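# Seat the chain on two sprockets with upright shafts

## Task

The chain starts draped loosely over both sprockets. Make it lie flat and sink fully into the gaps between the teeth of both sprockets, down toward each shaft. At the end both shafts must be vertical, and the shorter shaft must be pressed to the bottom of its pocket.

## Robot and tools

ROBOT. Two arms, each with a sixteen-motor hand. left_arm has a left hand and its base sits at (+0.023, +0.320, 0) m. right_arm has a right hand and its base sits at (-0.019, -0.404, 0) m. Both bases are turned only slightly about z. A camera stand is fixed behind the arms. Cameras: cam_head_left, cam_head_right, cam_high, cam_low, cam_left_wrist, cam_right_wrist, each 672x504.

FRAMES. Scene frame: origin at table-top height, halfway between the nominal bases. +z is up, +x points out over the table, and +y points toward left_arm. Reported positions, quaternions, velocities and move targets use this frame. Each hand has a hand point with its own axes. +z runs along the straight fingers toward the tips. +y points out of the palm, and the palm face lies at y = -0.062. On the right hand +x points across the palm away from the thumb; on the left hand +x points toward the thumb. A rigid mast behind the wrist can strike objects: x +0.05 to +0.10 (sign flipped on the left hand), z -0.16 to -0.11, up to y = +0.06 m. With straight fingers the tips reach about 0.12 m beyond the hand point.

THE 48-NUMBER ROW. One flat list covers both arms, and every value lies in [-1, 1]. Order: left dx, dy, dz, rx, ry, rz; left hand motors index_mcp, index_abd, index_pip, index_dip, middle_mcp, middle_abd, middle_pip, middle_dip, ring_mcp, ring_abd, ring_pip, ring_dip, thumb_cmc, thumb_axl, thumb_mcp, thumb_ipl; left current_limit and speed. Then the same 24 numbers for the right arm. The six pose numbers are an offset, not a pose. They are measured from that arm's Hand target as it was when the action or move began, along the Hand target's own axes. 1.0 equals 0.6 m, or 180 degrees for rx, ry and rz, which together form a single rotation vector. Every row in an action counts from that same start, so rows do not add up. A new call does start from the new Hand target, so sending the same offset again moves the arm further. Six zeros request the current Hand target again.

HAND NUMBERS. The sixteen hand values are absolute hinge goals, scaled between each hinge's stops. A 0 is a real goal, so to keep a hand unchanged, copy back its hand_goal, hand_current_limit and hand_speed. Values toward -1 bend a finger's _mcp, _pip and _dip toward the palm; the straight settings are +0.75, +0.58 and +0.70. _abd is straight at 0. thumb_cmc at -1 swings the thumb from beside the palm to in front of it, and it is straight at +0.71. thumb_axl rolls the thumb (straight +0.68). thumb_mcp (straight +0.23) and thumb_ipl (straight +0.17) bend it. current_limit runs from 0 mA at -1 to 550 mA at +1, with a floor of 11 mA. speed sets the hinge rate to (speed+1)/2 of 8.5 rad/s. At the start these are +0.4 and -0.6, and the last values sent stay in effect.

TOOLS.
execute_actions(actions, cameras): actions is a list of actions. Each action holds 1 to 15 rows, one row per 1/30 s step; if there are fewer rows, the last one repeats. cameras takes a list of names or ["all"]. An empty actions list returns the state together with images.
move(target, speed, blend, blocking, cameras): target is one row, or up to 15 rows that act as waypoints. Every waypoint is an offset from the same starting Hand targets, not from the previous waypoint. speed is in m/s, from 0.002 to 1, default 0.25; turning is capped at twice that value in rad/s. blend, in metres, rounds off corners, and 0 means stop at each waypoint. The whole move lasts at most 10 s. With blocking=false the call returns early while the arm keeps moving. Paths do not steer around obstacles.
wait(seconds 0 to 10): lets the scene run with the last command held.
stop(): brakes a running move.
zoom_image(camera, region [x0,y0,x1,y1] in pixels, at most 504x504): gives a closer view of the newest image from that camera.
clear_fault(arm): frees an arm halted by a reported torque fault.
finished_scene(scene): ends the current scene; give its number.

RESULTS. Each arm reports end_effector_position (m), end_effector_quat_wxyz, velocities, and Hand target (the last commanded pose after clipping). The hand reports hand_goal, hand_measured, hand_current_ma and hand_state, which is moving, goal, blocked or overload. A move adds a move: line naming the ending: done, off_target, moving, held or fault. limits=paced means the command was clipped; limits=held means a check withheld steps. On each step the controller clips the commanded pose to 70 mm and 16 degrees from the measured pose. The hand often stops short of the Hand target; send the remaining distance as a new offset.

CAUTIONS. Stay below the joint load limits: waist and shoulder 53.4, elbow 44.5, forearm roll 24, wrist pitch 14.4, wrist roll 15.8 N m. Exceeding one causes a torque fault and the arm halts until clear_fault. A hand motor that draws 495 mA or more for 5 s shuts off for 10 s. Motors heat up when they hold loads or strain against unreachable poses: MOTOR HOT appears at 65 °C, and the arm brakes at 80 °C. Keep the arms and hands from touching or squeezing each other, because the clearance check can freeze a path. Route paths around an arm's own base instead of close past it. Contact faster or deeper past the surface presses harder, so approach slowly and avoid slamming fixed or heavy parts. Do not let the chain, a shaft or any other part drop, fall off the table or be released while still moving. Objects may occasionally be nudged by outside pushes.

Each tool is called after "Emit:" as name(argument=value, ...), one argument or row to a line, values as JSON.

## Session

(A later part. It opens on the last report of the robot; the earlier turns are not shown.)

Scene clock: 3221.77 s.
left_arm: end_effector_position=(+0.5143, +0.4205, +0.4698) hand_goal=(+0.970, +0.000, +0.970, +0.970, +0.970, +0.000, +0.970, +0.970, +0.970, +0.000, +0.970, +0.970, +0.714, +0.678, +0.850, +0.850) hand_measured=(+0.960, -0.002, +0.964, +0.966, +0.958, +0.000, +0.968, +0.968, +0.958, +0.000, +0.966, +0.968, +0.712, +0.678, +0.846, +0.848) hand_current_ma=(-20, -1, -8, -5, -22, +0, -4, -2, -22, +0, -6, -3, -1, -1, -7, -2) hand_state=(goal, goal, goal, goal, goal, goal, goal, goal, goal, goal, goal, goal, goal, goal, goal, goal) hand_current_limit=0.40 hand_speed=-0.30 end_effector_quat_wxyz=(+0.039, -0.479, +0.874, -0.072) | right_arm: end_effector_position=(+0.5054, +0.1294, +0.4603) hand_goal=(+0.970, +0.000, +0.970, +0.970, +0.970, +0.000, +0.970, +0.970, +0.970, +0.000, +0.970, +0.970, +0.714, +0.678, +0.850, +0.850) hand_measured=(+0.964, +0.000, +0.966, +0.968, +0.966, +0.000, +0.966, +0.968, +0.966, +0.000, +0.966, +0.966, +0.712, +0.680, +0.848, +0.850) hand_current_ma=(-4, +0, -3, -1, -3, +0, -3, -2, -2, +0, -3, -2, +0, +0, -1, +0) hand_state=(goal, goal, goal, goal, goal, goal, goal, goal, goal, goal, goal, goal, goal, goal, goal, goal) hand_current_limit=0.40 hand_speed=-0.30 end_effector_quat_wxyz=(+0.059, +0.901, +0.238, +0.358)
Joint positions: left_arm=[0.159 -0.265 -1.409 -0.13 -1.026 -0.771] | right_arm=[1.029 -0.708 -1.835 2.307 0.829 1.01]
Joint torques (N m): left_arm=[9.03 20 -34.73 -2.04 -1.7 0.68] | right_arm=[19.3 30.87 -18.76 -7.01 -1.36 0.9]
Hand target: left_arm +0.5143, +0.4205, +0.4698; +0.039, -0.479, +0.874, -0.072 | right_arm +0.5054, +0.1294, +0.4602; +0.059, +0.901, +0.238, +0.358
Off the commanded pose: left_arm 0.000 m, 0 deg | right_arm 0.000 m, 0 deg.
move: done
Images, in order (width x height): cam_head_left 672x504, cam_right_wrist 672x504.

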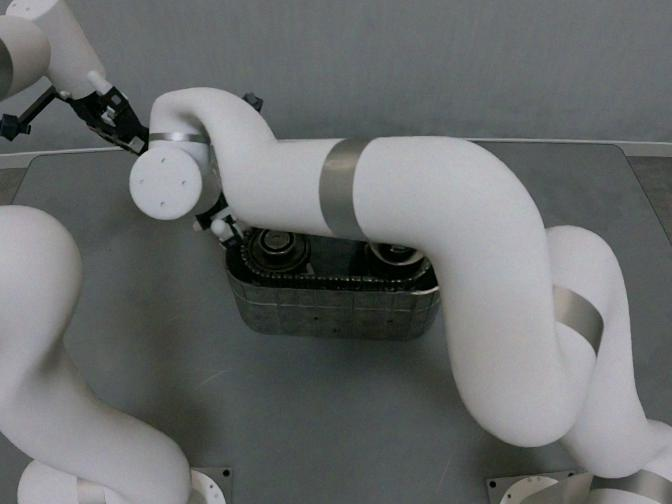

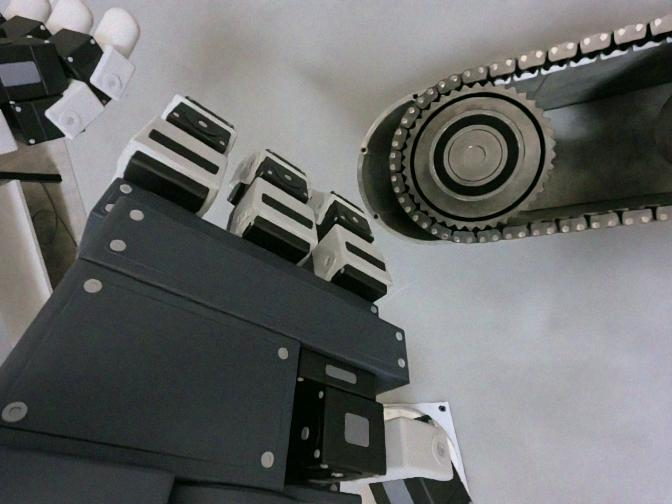

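Emit:
zoom_image(
  camera="cam_right_wrist",
  region=[375, 70, 575, 250],
)

Emit:
zoom_image(
  camera="cam_right_wrist",
  region=[385, 70, 485, 160],
)

Emit:
zoom_image(
  camera="cam_right_wrist",
  region=[385, 155, 485, 245],
)

Emit:
zoom_image(
  camera="cam_right_wrist",
  region=[480, 60, 580, 150],
)

Emit:
zoom_image(
  camera="cam_right_wrist",
  region=[480, 155, 580, 245],
)

Scaled by 2.520.

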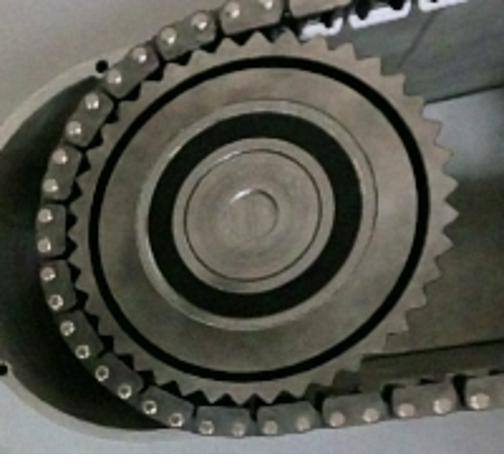

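Scaled by 5.040.

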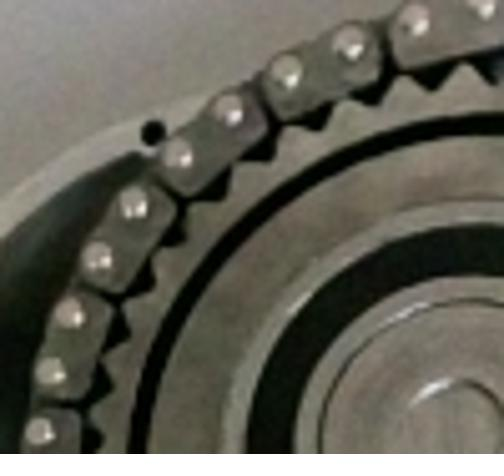

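Scaled by 5.040.

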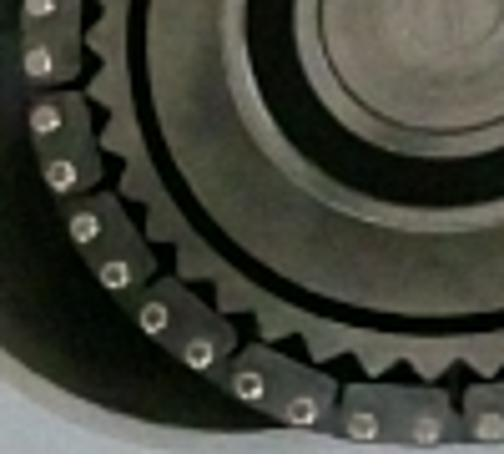

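Scaled by 5.040.

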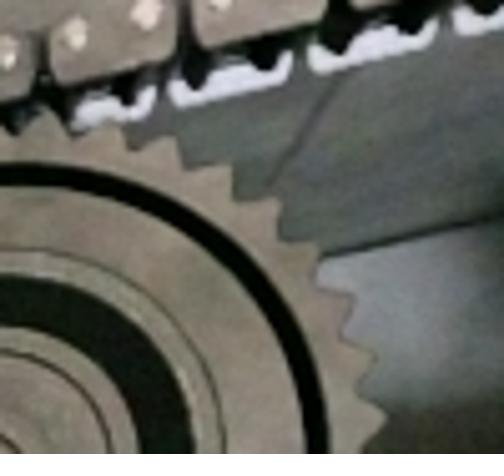

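Scaled by 5.040.

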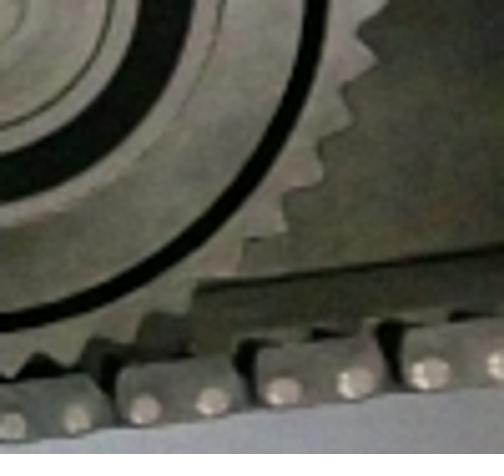

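Emit:
move(
  target=[
    [0,0,0,0,0,0,0.97,0,0.97,0.97,0.97,0,0.97,0.97,0.97,0,0.97,0.97,0.714,0.678,0.85,0.85,0.4,-0.3, 0.1582,0.068,-0.2485,0,0,0,0.97,0,0.97,0.97,0.97,0,0.97,0.97,0.97,0,0.97,0.97,0.714,0.678,0.85,0.85,0.4,-0.3],
    [0,0,0,0,0,0,0.97,0,0.97,0.97,0.97,0,0.97,0.97,0.97,0,0.97,0.97,0.714,0.678,0.85,0.85,0.4,-0.3, -0.1612,0.6615,-0.2898,-0.0454,-0.2058,0.4764,0.97,0,0.97,0.97,0.97,0,0.97,0.97,0.97,0,0.97,0.97,0.714,0.678,0.85,0.85,0.4,-0.3],
    [0,0,0,0,0,0,0.97,0,0.97,0.97,0.97,0,0.97,0.97,0.97,0,0.97,0.97,0.714,0.678,0.85,0.85,0.4,-0.3, -0.5243,0.5002,0.2037,-0.0454,-0.2058,0.4764,0.97,0,0.97,0.97,0.97,0,0.97,0.97,0.97,0,0.97,0.97,0.714,0.678,0.85,0.85,0.4,-0.3],
  ],
  speed=0.3,
  blend=0.03,
  cameras=["cam_right_wrist","cam_low"],
)

Emit:
zoom_image(
  camera="cam_right_wrist",
  region=[380, 150, 660, 330],
)

Emit:
zoom_image(
  camera="cam_low",
  region=[265, 95, 525, 175],
)

Emit:
zoom_image(
  camera="cam_low",
  region=[420, 90, 500, 170],
)

Scene clock: 3282.53 s.
left_arm: end_effector_position=(+0.5143, +0.4205, +0.4698) hand_goal=(+0.970, +0.000, +0.970, +0.970, +0.970, +0.000, +0.970, +0.970, +0.970, +0.000, +0.970, +0.970, +0.714, +0.678, +0.850, +0.850) hand_measured=(+0.960, -0.002, +0.964, +0.966, +0.958, +0.000, +0.968, +0.968, +0.958, +0.000, +0.966, +0.968, +0.712, +0.678, +0.846, +0.848) hand_current_ma=(-20, -1, -8, -5, -22, +0, -4, -2, -22, +0, -6, -3, -1, -1, -7, -2) hand_state=(goal, goal, goal, goal, goal, goal, goal, goal, goal, goal, goal, goal, goal, goal, goal, goal) hand_current_limit=0.40 hand_speed=-0.30 end_effector_quat_wxyz=(+0.039, -0.479, +0.874, -0.072) | right_arm: end_effector_position=(+0.5052, -0.2751, +0.2594) hand_goal=(+0.970, +0.000, +0.970, +0.970, +0.970, +0.000, +0.970, +0.970, +0.970, +0.000, +0.970, +0.970, +0.714, +0.678, +0.850, +0.850) hand_measured=(+0.964, +0.000, +0.966, +0.968, +0.966, +0.000, +0.966, +0.968, +0.966, +0.000, +0.966, +0.966, +0.712, +0.680, +0.848, +0.850) hand_current_ma=(-4, +0, -3, -1, -4, +0, -3, -2, -3, +0, -3, -2, +0, +0, -1, +0) hand_state=(goal, goal, goal, goal, goal, goal, goal, goal, goal, goal, goal, goal, goal, goal, goal, goal) hand_current_limit=0.40 hand_speed=-0.30 end_effector_quat_wxyz=(-0.072, +0.874, -0.478, +0.039)
Joint positions: left_arm=[0.159 -0.265 -1.409 -0.13 -1.026 -0.771] | right_arm=[0.223 -0.52 -1.263 3.241 0.59 1.154]
Joint torques (N m): left_arm=[8.28 20.42 -34.93 -1.91 -1.31 0.47] | right_arm=[-21.3 27.3 -37.58 5.23 -1.37 -0.9]
Hand target: left_arm +0.5143, +0.4205, +0.4698; +0.039, -0.479, +0.874, -0.072 | right_arm +0.5053, -0.2751, +0.2594; -0.072, +0.874, -0.478, +0.039
Off the commanded pose: left_arm 0.000 m, 0 deg | right_arm 0.000 m, 0 deg.
move: done
Images, in order (width x height): cam_low 672x504, cam_right_wrist 672x504.

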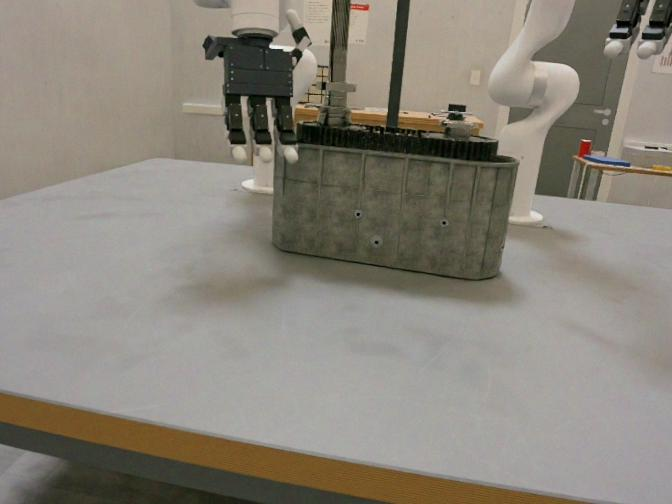

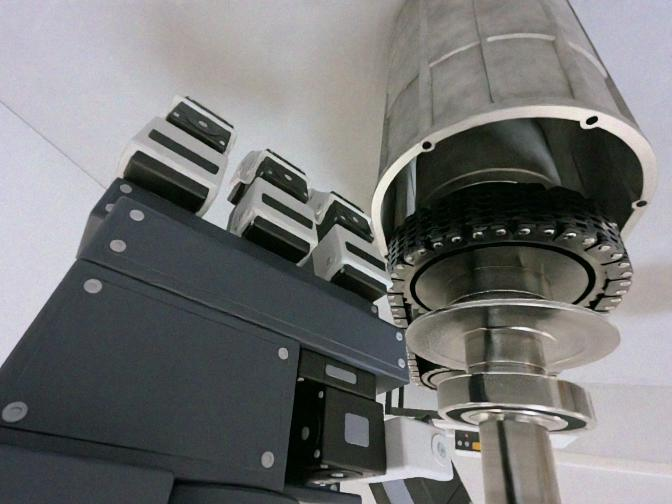

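Scaled by 1.800.

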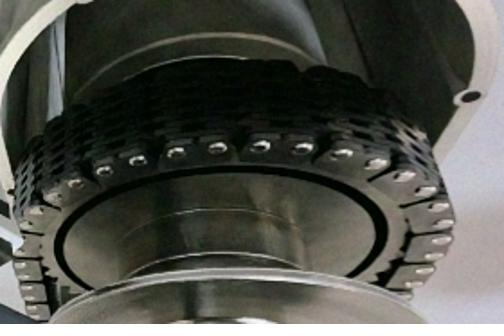

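Scaled by 1.938.

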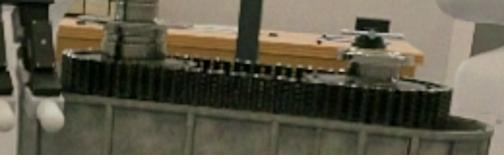

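Scaled by 6.300.

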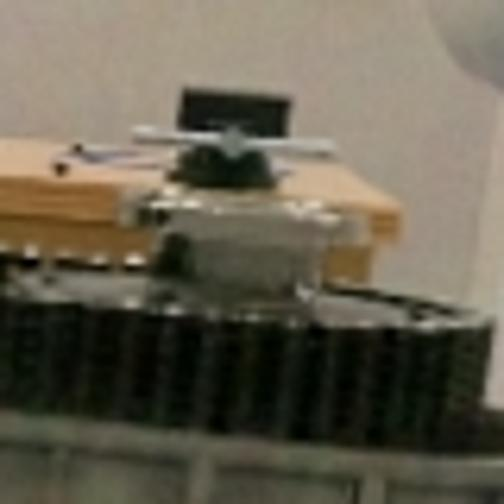

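Emit:
move(
  target=[
    [0.0983,-0.0487,0.0925,-0.0479,0.0259,0.3170,-0.97,0,-0.153,0.55,-0.96,0,-0.153,0.55,-0.72,0,-0.43,0.08,0.714,0.678,0.226,0.168,0.4,-0.3, 0,0,0,0,0,0,0.97,0,0.97,0.97,0.97,0,0.97,0.97,0.97,0,0.97,0.97,0.714,0.678,0.85,0.85,0.4,-0.3],
    [0.305,-0.1627,0.2803,-0.0479,0.0259,0.3170,-0.97,0,-0.153,0.55,-0.96,0,-0.153,0.55,-0.72,0,-0.43,0.08,0.714,0.678,0.226,0.168,0.4,-0.3, 0,0,0,0,0,0,0.97,0,0.97,0.97,0.97,0,0.97,0.97,0.97,0,0.97,0.97,0.714,0.678,0.85,0.85,0.4,-0.3],
  ],
  speed=0.22,
  cameras=["cam_high","cam_low"],
)

Emit:
zoom_image(
  camera="cam_high",
  region=[270, 140, 380, 230],
)

Emit:
zoom_image(
  camera="cam_low",
  region=[395, 20, 535, 160],
)

Scene clock: 3319.23 s.
left_arm: end_effector_position=(+0.5203, +0.1996, +0.3201) hand_goal=(-0.970, +0.000, -0.152, +0.550, -0.960, +0.000, -0.152, +0.550, -0.720, +0.000, -0.430, +0.080, +0.714, +0.678, +0.226, +0.168) hand_measured=(-0.954, -0.002, -0.148, +0.552, -0.942, +0.000, -0.148, +0.552, -0.702, +0.000, -0.428, +0.082, +0.712, +0.678, +0.224, +0.168) hand_current_ma=(+36, -1, +4, +4, +40, +0, +4, +3, +42, +0, +3, +3, -1, -1, -4, +1) hand_state=(goal, goal, goal, goal, goal, goal, goal, goal, goal, goal, goal, goal, goal, goal, goal, goal) hand_current_limit=0.40 hand_speed=-0.30 end_effector_quat_wxyz=(+0.000, -0.003, +1.000, +0.000) | right_arm: end_effector_position=(+0.5053, -0.2751, +0.2594) hand_goal=(+0.970, +0.000, +0.970, +0.970, +0.970, +0.000, +0.970, +0.970, +0.970, +0.000, +0.970, +0.970, +0.714, +0.678, +0.850, +0.850) hand_measured=(+0.964, +0.000, +0.966, +0.968, +0.966, +0.000, +0.966, +0.968, +0.966, +0.000, +0.966, +0.966, +0.712, +0.680, +0.848, +0.850) hand_current_ma=(-4, +0, -3, -1, -4, +0, -3, -2, -3, +0, -3, -2, +0, +0, -1, +0) hand_state=(goal, goal, goal, goal, goal, goal, goal, goal, goal, goal, goal, goal, goal, goal, goal, goal) hand_current_limit=0.40 hand_speed=-0.30 end_effector_quat_wxyz=(-0.072, +0.874, -0.478, +0.039)
Joint positions: left_arm=[-0.388 -0.387 -1.198 0 -0.81 -0.381] | right_arm=[0.223 -0.52 -1.263 3.241 0.59 1.154]
Joint torques (N m): left_arm=[-7.94 24.9 -33.17 3.69 1.85 -1.06] | right_arm=[-23.95 24.94 -37.03 5.56 -1.38 -0.96]
Hand target: left_arm +0.5203, +0.1996, +0.3200; +0.000, -0.003, +1.000, +0.000 | right_arm +0.5053, -0.2751, +0.2594; -0.072, +0.874, -0.478, +0.039
Off the commanded pose: left_arm 0.000 m, 0 deg | right_arm 0.000 m, 0 deg.
move: done
Images, in order (width x height): cam_high 672x504, cam_low 672x504.

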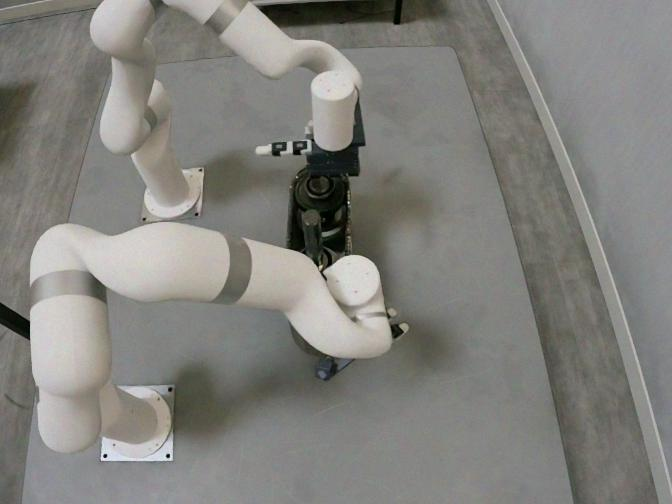

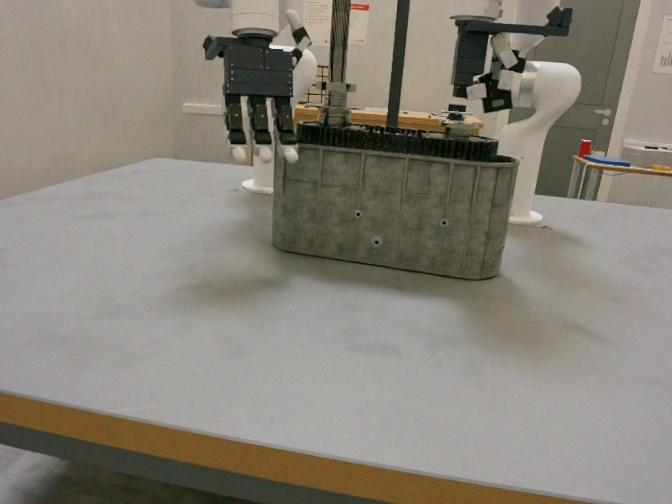

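Scaled by 4.582.

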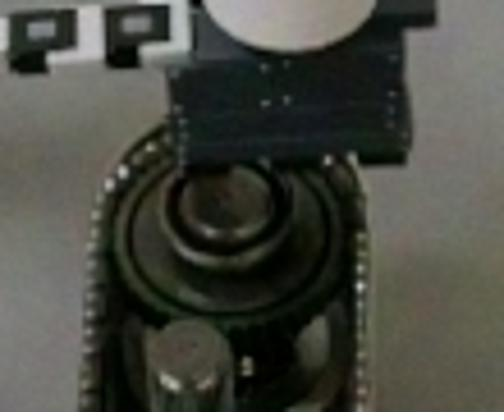

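Scaled by 3.600.

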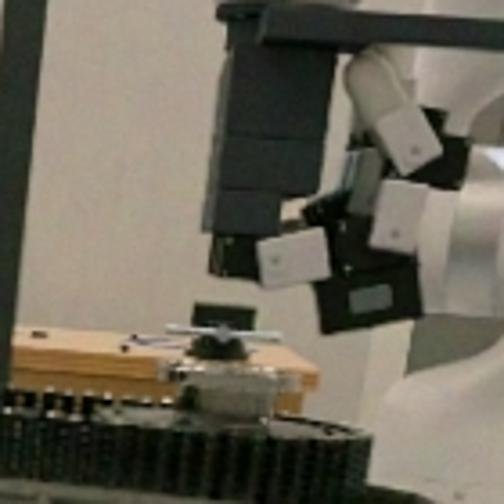

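Emit:
move(
  target=[
    [0.0127,0.0048,0.06,0,0,0,-0.97,0,-0.153,0.55,-0.96,0,-0.153,0.55,-0.72,0,-0.43,0.08,0.714,0.678,0.226,0.168,0.4,-0.3, 0,0,0,0,0,0,0.97,0,0.97,0.97,0.97,0,0.97,0.97,0.97,0,0.97,0.97,0.714,0.678,0.85,0.85,0.4,-0.3],
    [0.0127,0.0048,0.0717,0,0,0,-0.97,0,-0.153,0.55,-0.96,0,-0.153,0.55,-0.72,0,-0.43,0.08,0.714,0.678,0.226,0.168,0.4,-0.3, 0,0,0,0,0,0,0.97,0,0.97,0.97,0.97,0,0.97,0.97,0.97,0,0.97,0.97,0.714,0.678,0.85,0.85,0.4,-0.3],
  ],
  speed=[0.1,0.02],
  cameras=["cam_low"],
)

Emit:
zoom_image(
  camera="cam_low",
  region=[420, 90, 500, 170],
)

Scene clock: 3331.80 s.
left_arm: end_effector_position=(+0.5128, +0.2023, +0.2776) hand_goal=(-0.970, +0.000, -0.152, +0.550, -0.960, +0.000, -0.152, +0.550, -0.720, +0.000, -0.430, +0.080, +0.714, +0.678, +0.226, +0.168) hand_measured=(-0.962, -0.002, -0.148, +0.552, -0.952, +0.000, -0.148, +0.552, -0.702, +0.000, -0.428, +0.082, +0.712, +0.678, +0.224, +0.168) hand_current_ma=(+12, -1, +4, +4, +14, +0, +4, +3, +41, +0, +3, +3, -1, -1, -4, +1) hand_state=(goal, goal, goal, goal, goal, goal, goal, goal, goal, goal, goal, goal, goal, goal, goal, goal) hand_current_limit=0.40 hand_speed=-0.30 end_effector_quat_wxyz=(+0.000, -0.003, +1.000, +0.000) | right_arm: end_effector_position=(+0.5053, -0.2751, +0.2594) hand_goal=(+0.970, +0.000, +0.970, +0.970, +0.970, +0.000, +0.970, +0.970, +0.970, +0.000, +0.970, +0.970, +0.714, +0.678, +0.850, +0.850) hand_measured=(+0.964, +0.000, +0.966, +0.968, +0.966, +0.000, +0.966, +0.968, +0.966, +0.000, +0.966, +0.966, +0.712, +0.680, +0.848, +0.850) hand_current_ma=(-4, +0, -3, -1, -4, +0, -3, -2, -3, +0, -3, -2, +0, +0, -1, +0) hand_state=(goal, goal, goal, goal, goal, goal, goal, goal, goal, goal, goal, goal, goal, goal, goal, goal) hand_current_limit=0.40 hand_speed=-0.30 end_effector_quat_wxyz=(-0.072, +0.874, -0.478, +0.039)
Joint positions: left_arm=[-0.389 -0.418 -1.134 0 -0.715 -0.381] | right_arm=[0.223 -0.52 -1.263 3.241 0.59 1.154]
Joint torques (N m): left_arm=[-4.67 -0.41 3.59 -0.32 5.46 -0.88] | right_arm=[-21.59 22.62 -37.14 4.86 -1.23 -0.95]
Hand target: left_arm +0.5127, +0.2024, +0.2770; +0.000, -0.003, +1.000, +0.000 | right_arm +0.5053, -0.2751, +0.2594; -0.072, +0.874, -0.478, +0.039
Off the commanded pose: left_arm 0.001 m, 0 deg | right_arm 0.000 m, 0 deg.
move: done
Images, in order (width x height): cam_low 672x504.

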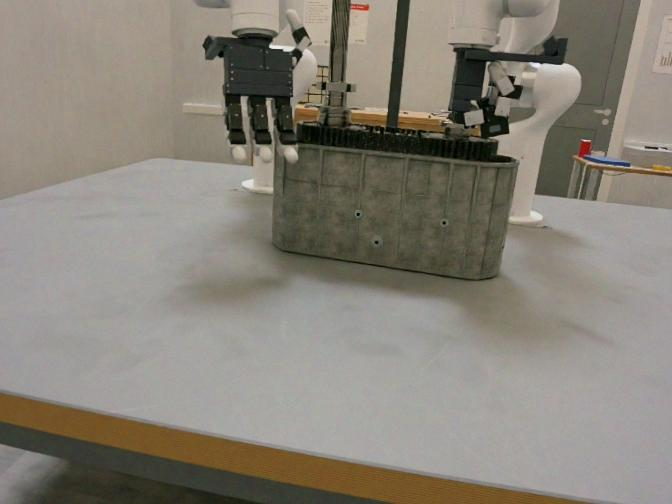

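Scaled by 6.300.

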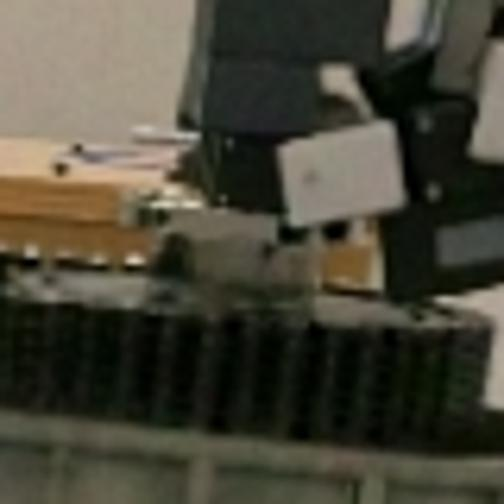

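Emit:
move(
  target=[
    [0,0,0.002,0,0,0,-0.97,0,-0.153,0.55,-0.96,0,-0.153,0.55,-0.72,0,-0.43,0.08,0.714,0.678,0.226,0.168,0.4,-0.3, 0,0,0,0,0,0,0.97,0,0.97,0.97,0.97,0,0.97,0.97,0.97,0,0.97,0.97,0.714,0.678,0.85,0.85,0.4,-0.3],
    [0,0.015,-0.006,0,0,0,-0.97,0,-0.153,0.55,-0.96,0,-0.153,0.55,-0.72,0,-0.43,0.08,0.714,0.678,0.226,0.168,0.4,-0.3, 0,0,0,0,0,0,0.97,0,0.97,0.97,0.97,0,0.97,0.97,0.97,0,0.97,0.97,0.714,0.678,0.85,0.85,0.4,-0.3],
    [0,0.015,0.0015,0,0,0,-0.97,0,-0.153,0.55,-0.96,0,-0.153,0.55,-0.72,0,-0.43,0.08,0.714,0.678,0.226,0.168,0.4,-0.3, 0,0,0,0,0,0,0.97,0,0.97,0.97,0.97,0,0.97,0.97,0.97,0,0.97,0.97,0.714,0.678,0.85,0.85,0.4,-0.3],
    [0.015,0,-0.006,0,0,0,-0.97,0,-0.153,0.55,-0.96,0,-0.153,0.55,-0.72,0,-0.43,0.08,0.714,0.678,0.226,0.168,0.4,-0.3, 0,0,0,0,0,0,0.97,0,0.97,0.97,0.97,0,0.97,0.97,0.97,0,0.97,0.97,0.714,0.678,0.85,0.85,0.4,-0.3],
    [0.015,0,0.0005,0,0,0,-0.97,0,-0.153,0.55,-0.96,0,-0.153,0.55,-0.72,0,-0.43,0.08,0.714,0.678,0.226,0.168,0.4,-0.3, 0,0,0,0,0,0,0.97,0,0.97,0.97,0.97,0,0.97,0.97,0.97,0,0.97,0.97,0.714,0.678,0.85,0.85,0.4,-0.3],
    [-0.015,0,-0.006,0,0,0,-0.97,0,-0.153,0.55,-0.96,0,-0.153,0.55,-0.72,0,-0.43,0.08,0.714,0.678,0.226,0.168,0.4,-0.3, 0,0,0,0,0,0,0.97,0,0.97,0.97,0.97,0,0.97,0.97,0.97,0,0.97,0.97,0.714,0.678,0.85,0.85,0.4,-0.3],
    [-0.015,0,0.001,0,0,0,-0.97,0,-0.153,0.55,-0.96,0,-0.153,0.55,-0.72,0,-0.43,0.08,0.714,0.678,0.226,0.168,0.4,-0.3, 0,0,0,0,0,0,0.97,0,0.97,0.97,0.97,0,0.97,0.97,0.97,0,0.97,0.97,0.714,0.678,0.85,0.85,0.4,-0.3],
    [0,0,-0.006,0,0,0,-0.97,0,-0.153,0.55,-0.96,0,-0.153,0.55,-0.72,0,-0.43,0.08,0.714,0.678,0.226,0.168,0.4,-0.3, 0,0,0,0,0,0,0.97,0,0.97,0.97,0.97,0,0.97,0.97,0.97,0,0.97,0.97,0.714,0.678,0.85,0.85,0.4,-0.3],
    [0,0,0,0,0,0,-0.97,0,-0.153,0.55,-0.96,0,-0.153,0.55,-0.72,0,-0.43,0.08,0.714,0.678,0.226,0.168,0.4,-0.3, 0,0,0,0,0,0,0.97,0,0.97,0.97,0.97,0,0.97,0.97,0.97,0,0.97,0.97,0.714,0.678,0.85,0.85,0.4,-0.3],
  ],
  speed=[0.02,0.06,0.02,0.06,0.02,0.06,0.02,0.06,0.02],
  cameras=["cam_low"],
)

Emit:
zoom_image(
  camera="cam_low",
  region=[420, 90, 500, 170],
)

Scene clock: 3356.63 s.
left_arm: end_effector_position=(+0.5127, +0.2024, +0.2776) hand_goal=(-0.970, +0.000, -0.152, +0.550, -0.960, +0.000, -0.152, +0.550, -0.720, +0.000, -0.430, +0.080, +0.714, +0.678, +0.226, +0.168) hand_measured=(-0.970, -0.002, -0.148, +0.552, -0.960, +0.000, -0.150, +0.552, -0.702, +0.000, -0.428, +0.082, +0.712, +0.678, +0.224, +0.168) hand_current_ma=(+0, -1, +4, +4, +0, +0, +4, +3, +40, +0, +3, +3, -1, -1, -4, +1) hand_state=(moving, goal, goal, goal, moving, goal, goal, goal, goal, goal, goal, goal, goal, goal, goal, goal) hand_current_limit=0.40 hand_speed=-0.30 end_effector_quat_wxyz=(+0.000, -0.003, +1.000, +0.000) | right_arm: end_effector_position=(+0.5053, -0.2751, +0.2594) hand_goal=(+0.970, +0.000, +0.970, +0.970, +0.970, +0.000, +0.970, +0.970, +0.970, +0.000, +0.970, +0.970, +0.714, +0.678, +0.850, +0.850) hand_measured=(+0.964, +0.000, +0.966, +0.968, +0.966, +0.000, +0.966, +0.968, +0.966, +0.000, +0.966, +0.966, +0.712, +0.680, +0.848, +0.850) hand_current_ma=(-4, +0, -3, -1, -4, +0, -3, -2, -3, +0, -3, -2, +0, +0, -1, +0) hand_state=(goal, goal, goal, goal, goal, goal, goal, goal, goal, goal, goal, goal, goal, goal, goal, goal) hand_current_limit=0.40 hand_speed=-0.30 end_effector_quat_wxyz=(-0.072, +0.874, -0.478, +0.039)
Joint positions: left_arm=[-0.389 -0.418 -1.134 0 -0.716 -0.381] | right_arm=[0.223 -0.52 -1.263 3.241 0.59 1.154]
Joint torques (N m): left_arm=[-7.37 -1.89 -1.04 3.08 6.04 -0.92] | right_arm=[-21.49 25.11 -37.56 5.28 -1.31 -0.92]
Hand target: left_arm +0.5127, +0.2024, +0.2770; +0.000, -0.003, +1.000, +0.000 | right_arm +0.5053, -0.2751, +0.2594; -0.072, +0.874, -0.478, +0.039
Off the commanded pose: left_arm 0.001 m, 0 deg | right_arm 0.000 m, 0 deg.
move: done
Images, in order (width x height): cam_low 672x504.

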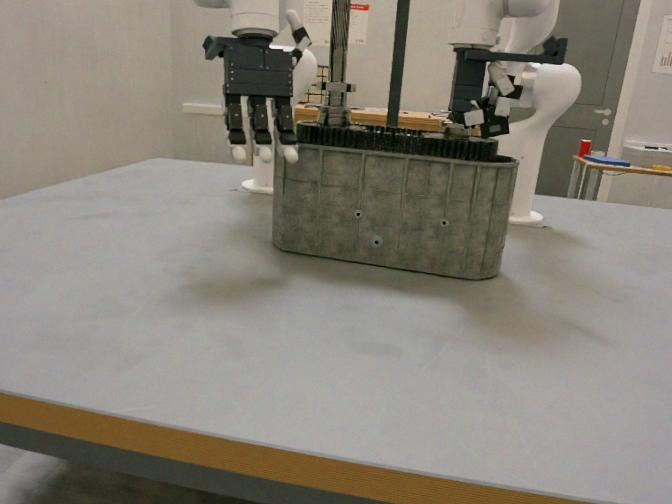

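Scaled by 6.300.

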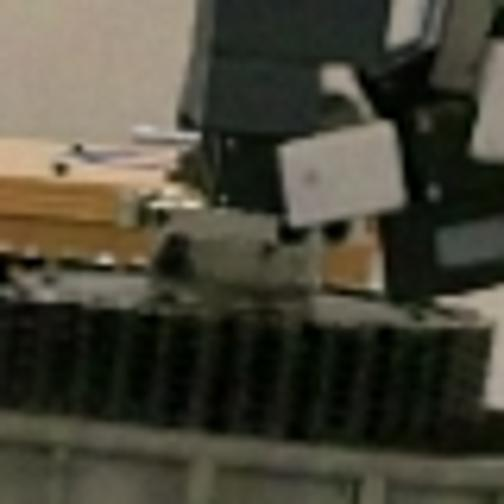

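Emit:
move(
  target=[
    [0,0,-0.02,0,0,0,-0.97,0,-0.153,0.55,-0.96,0,-0.153,0.55,-0.72,0,-0.43,0.08,0.714,0.678,0.226,0.168,0.4,-0.3, 0,0,0,0,0,0,0.97,0,0.97,0.97,0.97,0,0.97,0.97,0.97,0,0.97,0.97,0.714,0.678,0.85,0.85,0.4,-0.3],
    [0,0.246,-0.204,0,0,0,-0.97,0,-0.153,0.55,-0.96,0,-0.153,0.55,-0.72,0,-0.43,0.08,0.714,0.678,0.226,0.168,0.4,-0.3, 0,0,0,0,0,0,0.97,0,0.97,0.97,0.97,0,0.97,0.97,0.97,0,0.97,0.97,0.714,0.678,0.85,0.85,0.4,-0.3],
  ],
  speed=0.2,
)

Emit:
move(
  target=[
    [-0.0288,-0.0333,0.0667,0.0479,-0.0258,-0.3166,0.97,0,0.97,0.97,0.97,0,0.97,0.97,0.97,0,0.97,0.97,0.714,0.678,0.85,0.85,0.4,-0.3, 0,0,0,0,0,0,0.97,0,0.97,0.97,0.97,0,0.97,0.97,0.97,0,0.97,0.97,0.714,0.678,0.85,0.85,0.4,-0.3],
    [-0.03,-0.1477,0.2343,0.0479,-0.0258,-0.3166,0.97,0,0.97,0.97,0.97,0,0.97,0.97,0.97,0,0.97,0.97,0.714,0.678,0.85,0.85,0.4,-0.3, 0,0,0,0,0,0,0.97,0,0.97,0.97,0.97,0,0.97,0.97,0.97,0,0.97,0.97,0.714,0.678,0.85,0.85,0.4,-0.3],
  ],
  speed=0.2,
  cameras=["cam_left_wrist","cam_right_wrist","cam_high"],
)

Emit:
zoom_image(
  camera="cam_left_wrist",
  region=[12, 150, 292, 330],
)

Emit:
zoom_image(
  camera="cam_right_wrist",
  region=[380, 150, 660, 330],
)

Emit:
zoom_image(
  camera="cam_left_wrist",
  region=[140, 130, 270, 215],
)

Scene clock: 3385.87 s.
left_arm: end_effector_position=(+0.5119, +0.3500, +0.3993) hand_goal=(-0.970, +0.000, -0.152, +0.550, -0.960, +0.000, -0.152, +0.550, -0.720, +0.000, -0.430, +0.080, +0.714, +0.678, +0.226, +0.168) hand_measured=(-0.966, -0.002, -0.148, +0.552, -0.956, +0.000, -0.150, +0.552, -0.702, +0.000, -0.428, +0.082, +0.712, +0.678, +0.224, +0.168) hand_current_ma=(+7, -1, +4, +4, +8, +0, +4, +3, +40, +0, +3, +3, -1, -1, -4, +1) hand_state=(goal, goal, goal, goal, goal, goal, goal, goal, goal, goal, goal, goal, goal, goal, goal, goal) hand_current_limit=0.40 hand_speed=-0.30 end_effector_quat_wxyz=(+0.000, -0.003, +1.000, +0.000) | right_arm: end_effector_position=(+0.5053, -0.2751, +0.2594) hand_goal=(+0.970, +0.000, +0.970, +0.970, +0.970, +0.000, +0.970, +0.970, +0.970, +0.000, +0.970, +0.970, +0.714, +0.678, +0.850, +0.850) hand_measured=(+0.964, +0.000, +0.966, +0.968, +0.966, +0.000, +0.966, +0.968, +0.966, +0.000, +0.966, +0.966, +0.712, +0.680, +0.848, +0.850) hand_current_ma=(-4, +0, -3, -1, -4, +0, -3, -2, -3, +0, -3, -2, +0, +0, -1, +0) hand_state=(goal, goal, goal, goal, goal, goal, goal, goal, goal, goal, goal, goal, goal, goal, goal, goal) hand_current_limit=0.40 hand_speed=-0.30 end_effector_quat_wxyz=(-0.072, +0.874, -0.478, +0.039)
Joint positions: left_arm=[-0.12 -0.21 -1.159 0 -0.949 -0.112] | right_arm=[0.223 -0.52 -1.263 3.241 0.59 1.154]
Joint torques (N m): left_arm=[9.53 54.89 -34.42 -1.52 -2.13 0.78] | right_arm=[-21.46 23.8 -37.23 5.25 -1.14 -0.87]
Hand target: left_arm +0.5119, +0.3500, +0.3994; +0.000, -0.003, +1.000, +0.000 | right_arm +0.5053, -0.2751, +0.2594; -0.072, +0.874, -0.478, +0.039
Off the commanded pose: left_arm 0.000 m, 0 deg | right_arm 0.000 m, 0 deg.
move: done

Scene clock: 3389.77 s.
left_arm: end_effector_position=(+0.5304, +0.2614, +0.2588) hand_goal=(+0.970, +0.000, +0.970, +0.970, +0.970, +0.000, +0.970, +0.970, +0.970, +0.000, +0.970, +0.970, +0.714, +0.678, +0.850, +0.850) hand_measured=(+0.960, -0.002, +0.966, +0.968, +0.958, +0.000, +0.968, +0.968, +0.958, +0.000, +0.966, +0.968, +0.712, +0.678, +0.846, +0.848) hand_current_ma=(-21, -1, -4, -3, -23, +0, -4, -2, -23, +0, -6, -3, -1, -1, -8, -2) hand_state=(goal, goal, goal, goal, goal, goal, goal, goal, goal, goal, goal, goal, goal, goal, goal, goal) hand_current_limit=0.40 hand_speed=-0.30 end_effector_quat_wxyz=(+0.039, -0.479, +0.874, -0.072) | right_arm: end_effector_position=(+0.5053, -0.2751, +0.2594) hand_goal=(+0.970, +0.000, +0.970, +0.970, +0.970, +0.000, +0.970, +0.970, +0.970, +0.000, +0.970, +0.970, +0.714, +0.678, +0.850, +0.850) hand_measured=(+0.964, +0.000, +0.966, +0.968, +0.966, +0.000, +0.966, +0.968, +0.966, +0.000, +0.966, +0.966, +0.712, +0.680, +0.848, +0.850) hand_current_ma=(-4, +0, -3, -1, -4, +0, -3, -2, -3, +0, -3, -2, +0, +0, -1, +0) hand_state=(goal, goal, goal, goal, goal, goal, goal, goal, goal, goal, goal, goal, goal, goal, goal, goal) hand_current_limit=0.40 hand_speed=-0.30 end_effector_quat_wxyz=(-0.072, +0.874, -0.478, +0.039)
Joint positions: left_arm=[-0.128 -0.456 -1.168 -0.135 -0.569 -1.009] | right_arm=[0.223 -0.52 -1.263 3.241 0.59 1.154]
Joint torques (N m): left_arm=[-9.61 27.81 -22.73 2.34 2.2 -1] | right_arm=[-21.34 25.58 -37.38 5.01 -1.17 -0.88]
Hand target: left_arm +0.5304, +0.2614, +0.2588; +0.039, -0.479, +0.874, -0.072 | right_arm +0.5053, -0.2751, +0.2594; -0.072, +0.874, -0.478, +0.039
Off the commanded pose: left_arm 0.000 m, 0 deg | right_arm 0.000 m, 0 deg.
move: done
Images, in order (width x height): cam_high 672x504, cam_left_wrist 672x504, cam_right_wrist 672x504.

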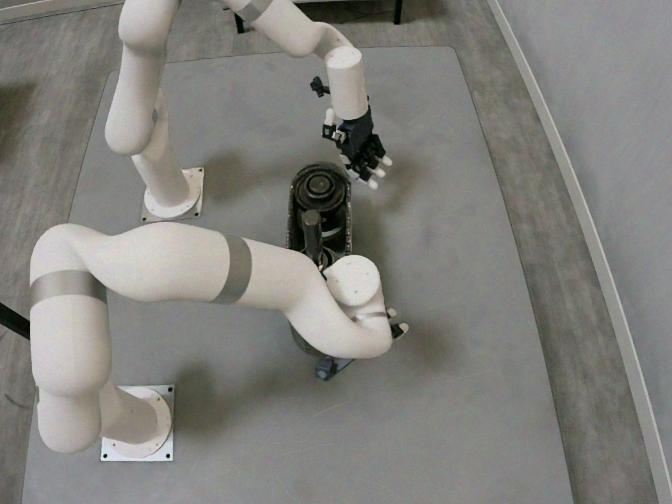

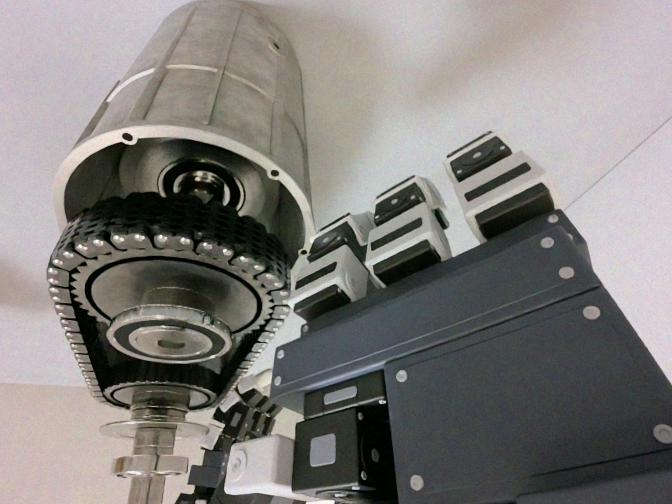

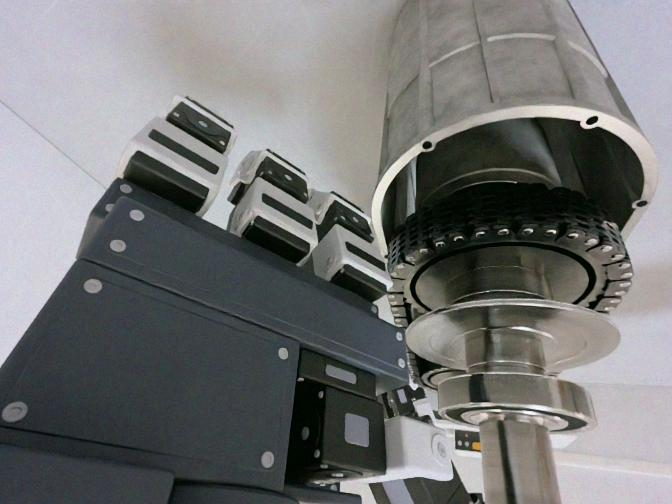

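Scaled by 1.800.

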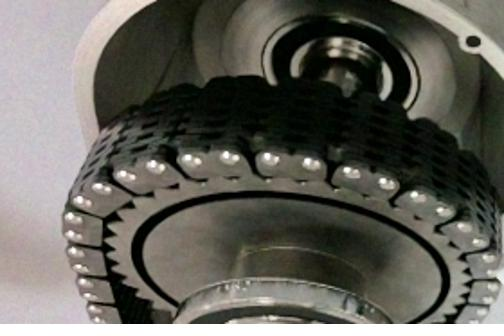

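Scaled by 1.800.

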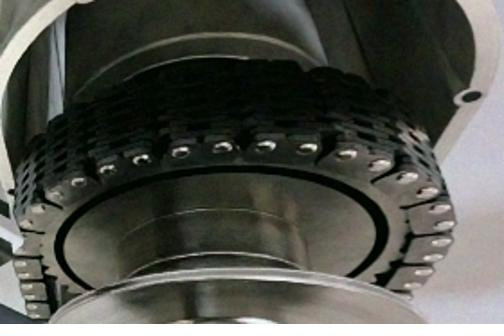

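Scaled by 3.877.

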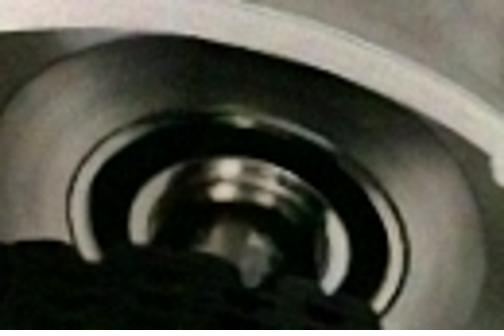

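Emit:
zoom_image(
  camera="cam_right_wrist",
  region=[450, 215, 550, 265],
)

Emit:
zoom_image(
  camera="cam_left_wrist",
  region=[120, 225, 220, 275],
)

Emit:
zoom_image(
  camera="cam_right_wrist",
  region=[560, 225, 640, 325],
)

Emit:
zoom_image(
  camera="cam_left_wrist",
  region=[40, 225, 120, 325],
)

Emit:
zoom_image(
  camera="cam_left_wrist",
  region=[220, 225, 300, 325],
)

Emit:
zoom_image(
  camera="cam_right_wrist",
  region=[380, 225, 460, 325],
)

Scaled by 5.040.

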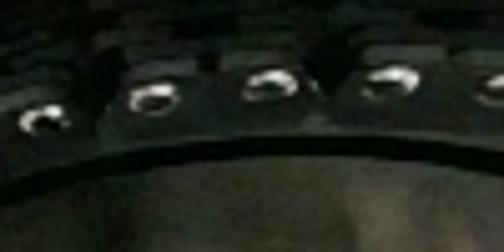

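Scaled by 5.040.

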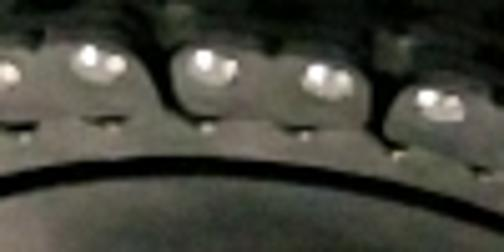

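Scaled by 5.040.

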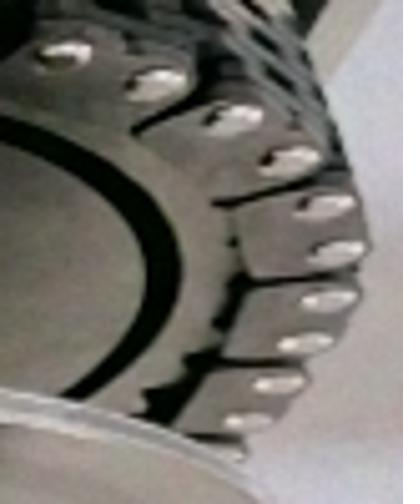

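Scaled by 5.040.

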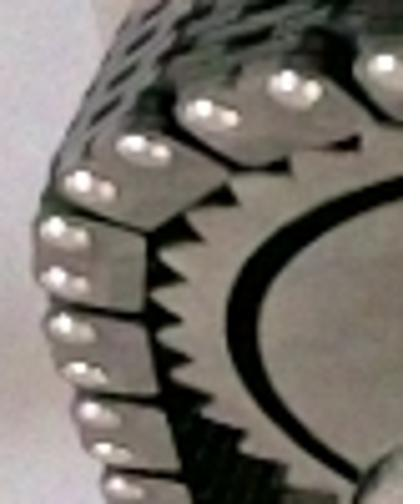

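Scaled by 5.040.

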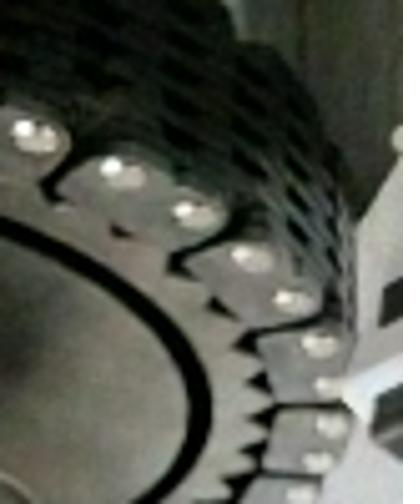

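Scaled by 5.040.

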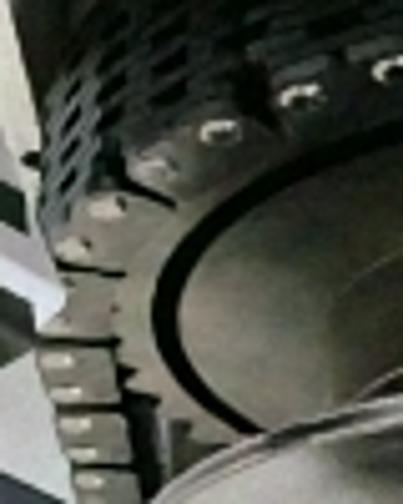

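Emit:
wait(
  seconds=0,
  cameras=["cam_low"],
)

Emit:
zoom_image(
  camera="cam_low",
  region=[300, 115, 350, 165],
)

Emit:
zoom_image(
  camera="cam_low",
  region=[375, 115, 425, 165],
)

Emit:
zoom_image(
  camera="cam_low",
  region=[450, 120, 500, 170],
)

Scene clock: 3435.33 s.
left_arm: end_effector_position=(+0.5304, +0.2614, +0.2588) hand_goal=(+0.970, +0.000, +0.970, +0.970, +0.970, +0.000, +0.970, +0.970, +0.970, +0.000, +0.970, +0.970, +0.714, +0.678, +0.850, +0.850) hand_measured=(+0.960, -0.002, +0.966, +0.968, +0.958, +0.000, +0.968, +0.968, +0.958, +0.000, +0.966, +0.968, +0.712, +0.678, +0.846, +0.848) hand_current_ma=(-21, -1, -4, -3, -23, +0, -4, -2, -23, +0, -6, -3, -1, -1, -8, -2) hand_state=(goal, goal, goal, goal, goal, goal, goal, goal, goal, goal, goal, goal, goal, goal, goal, goal) hand_current_limit=0.40 hand_speed=-0.30 end_effector_quat_wxyz=(+0.039, -0.479, +0.874, -0.072) | right_arm: end_effector_position=(+0.5053, -0.2751, +0.2594) hand_goal=(+0.970, +0.000, +0.970, +0.970, +0.970, +0.000, +0.970, +0.970, +0.970, +0.000, +0.970, +0.970, +0.714, +0.678, +0.850, +0.850) hand_measured=(+0.964, +0.000, +0.966, +0.968, +0.966, +0.000, +0.966, +0.968, +0.966, +0.000, +0.966, +0.966, +0.712, +0.680, +0.848, +0.850) hand_current_ma=(-4, +0, -3, -1, -4, +0, -3, -2, -3, +0, -3, -2, +0, +0, -1, +0) hand_state=(goal, goal, goal, goal, goal, goal, goal, goal, goal, goal, goal, goal, goal, goal, goal, goal) hand_current_limit=0.40 hand_speed=-0.30 end_effector_quat_wxyz=(-0.072, +0.874, -0.478, +0.039)
Joint positions: left_arm=[-0.128 -0.456 -1.168 -0.135 -0.569 -1.009] | right_arm=[0.223 -0.52 -1.263 3.241 0.59 1.154]
Joint torques (N m): left_arm=[-9.39 26.49 -30.5 3.22 2.11 -0.92] | right_arm=[-21.34 24.17 -36.74 5.52 -0.98 -0.9]
Hand target: left_arm +0.5304, +0.2614, +0.2588; +0.039, -0.479, +0.874, -0.072 | right_arm +0.5053, -0.2751, +0.2594; -0.072, +0.874, -0.478, +0.039
Off the commanded pose: left_arm 0.000 m, 0 deg | right_arm 0.000 m, 0 deg.
Images, in order (width x height): cam_low 672x504.

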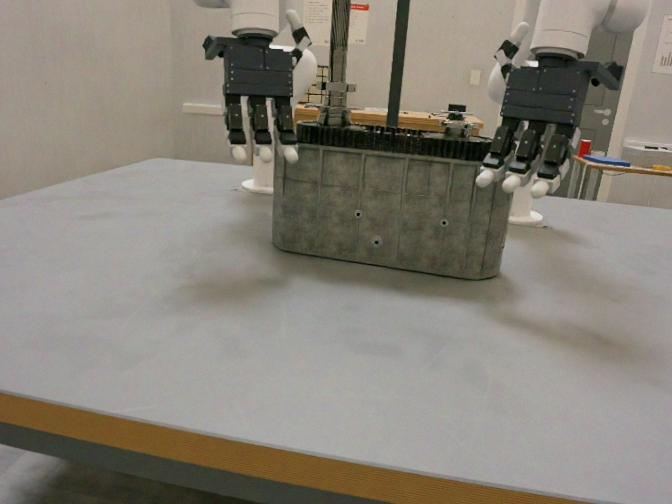

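Scaled by 10.080.

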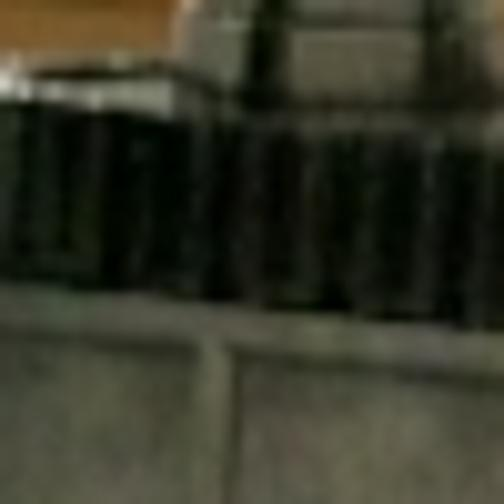

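Scaled by 10.080.

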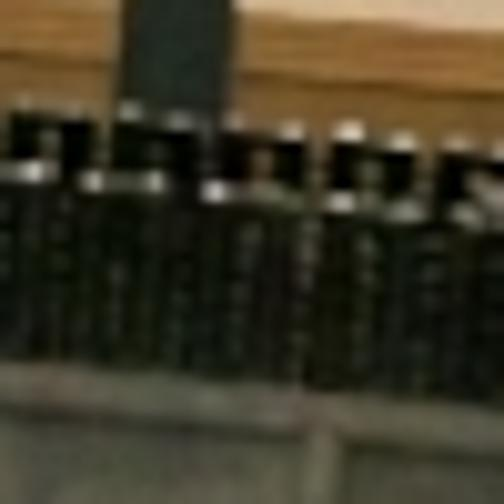

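Scaled by 10.080.

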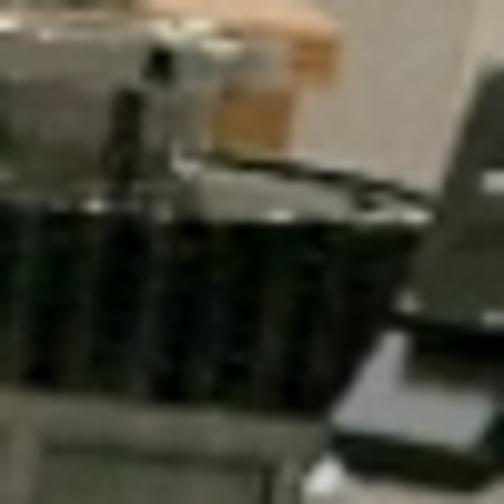

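Emit:
zoom_image(
  camera="cam_low",
  region=[290, 115, 330, 155],
)

Emit:
zoom_image(
  camera="cam_low",
  region=[460, 120, 500, 160],
)

Emit:
zoom_image(
  camera="cam_low",
  region=[405, 120, 445, 160],
)

Emit:
zoom_image(
  camera="cam_low",
  region=[345, 115, 385, 155],
)

Scaled by 12.600.

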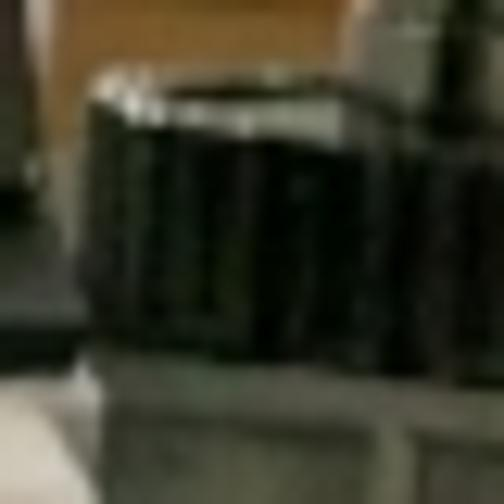

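Scaled by 12.600.

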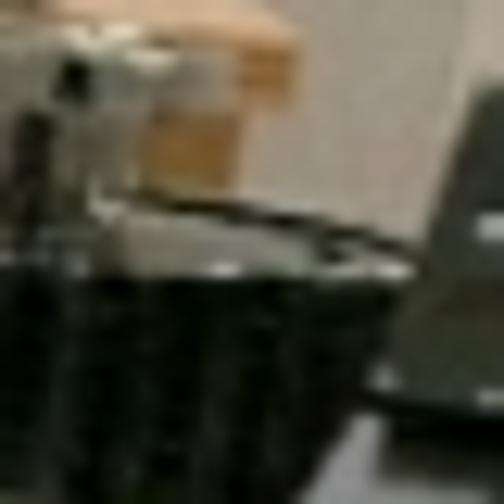

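Scaled by 12.600.

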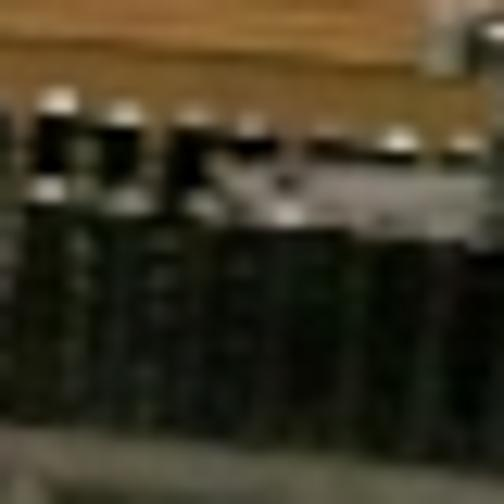

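Scaled by 12.600.

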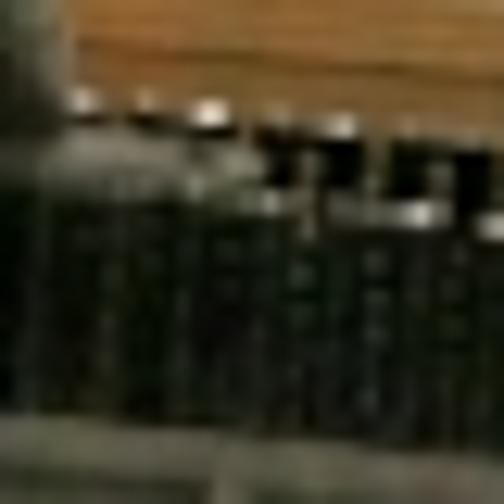

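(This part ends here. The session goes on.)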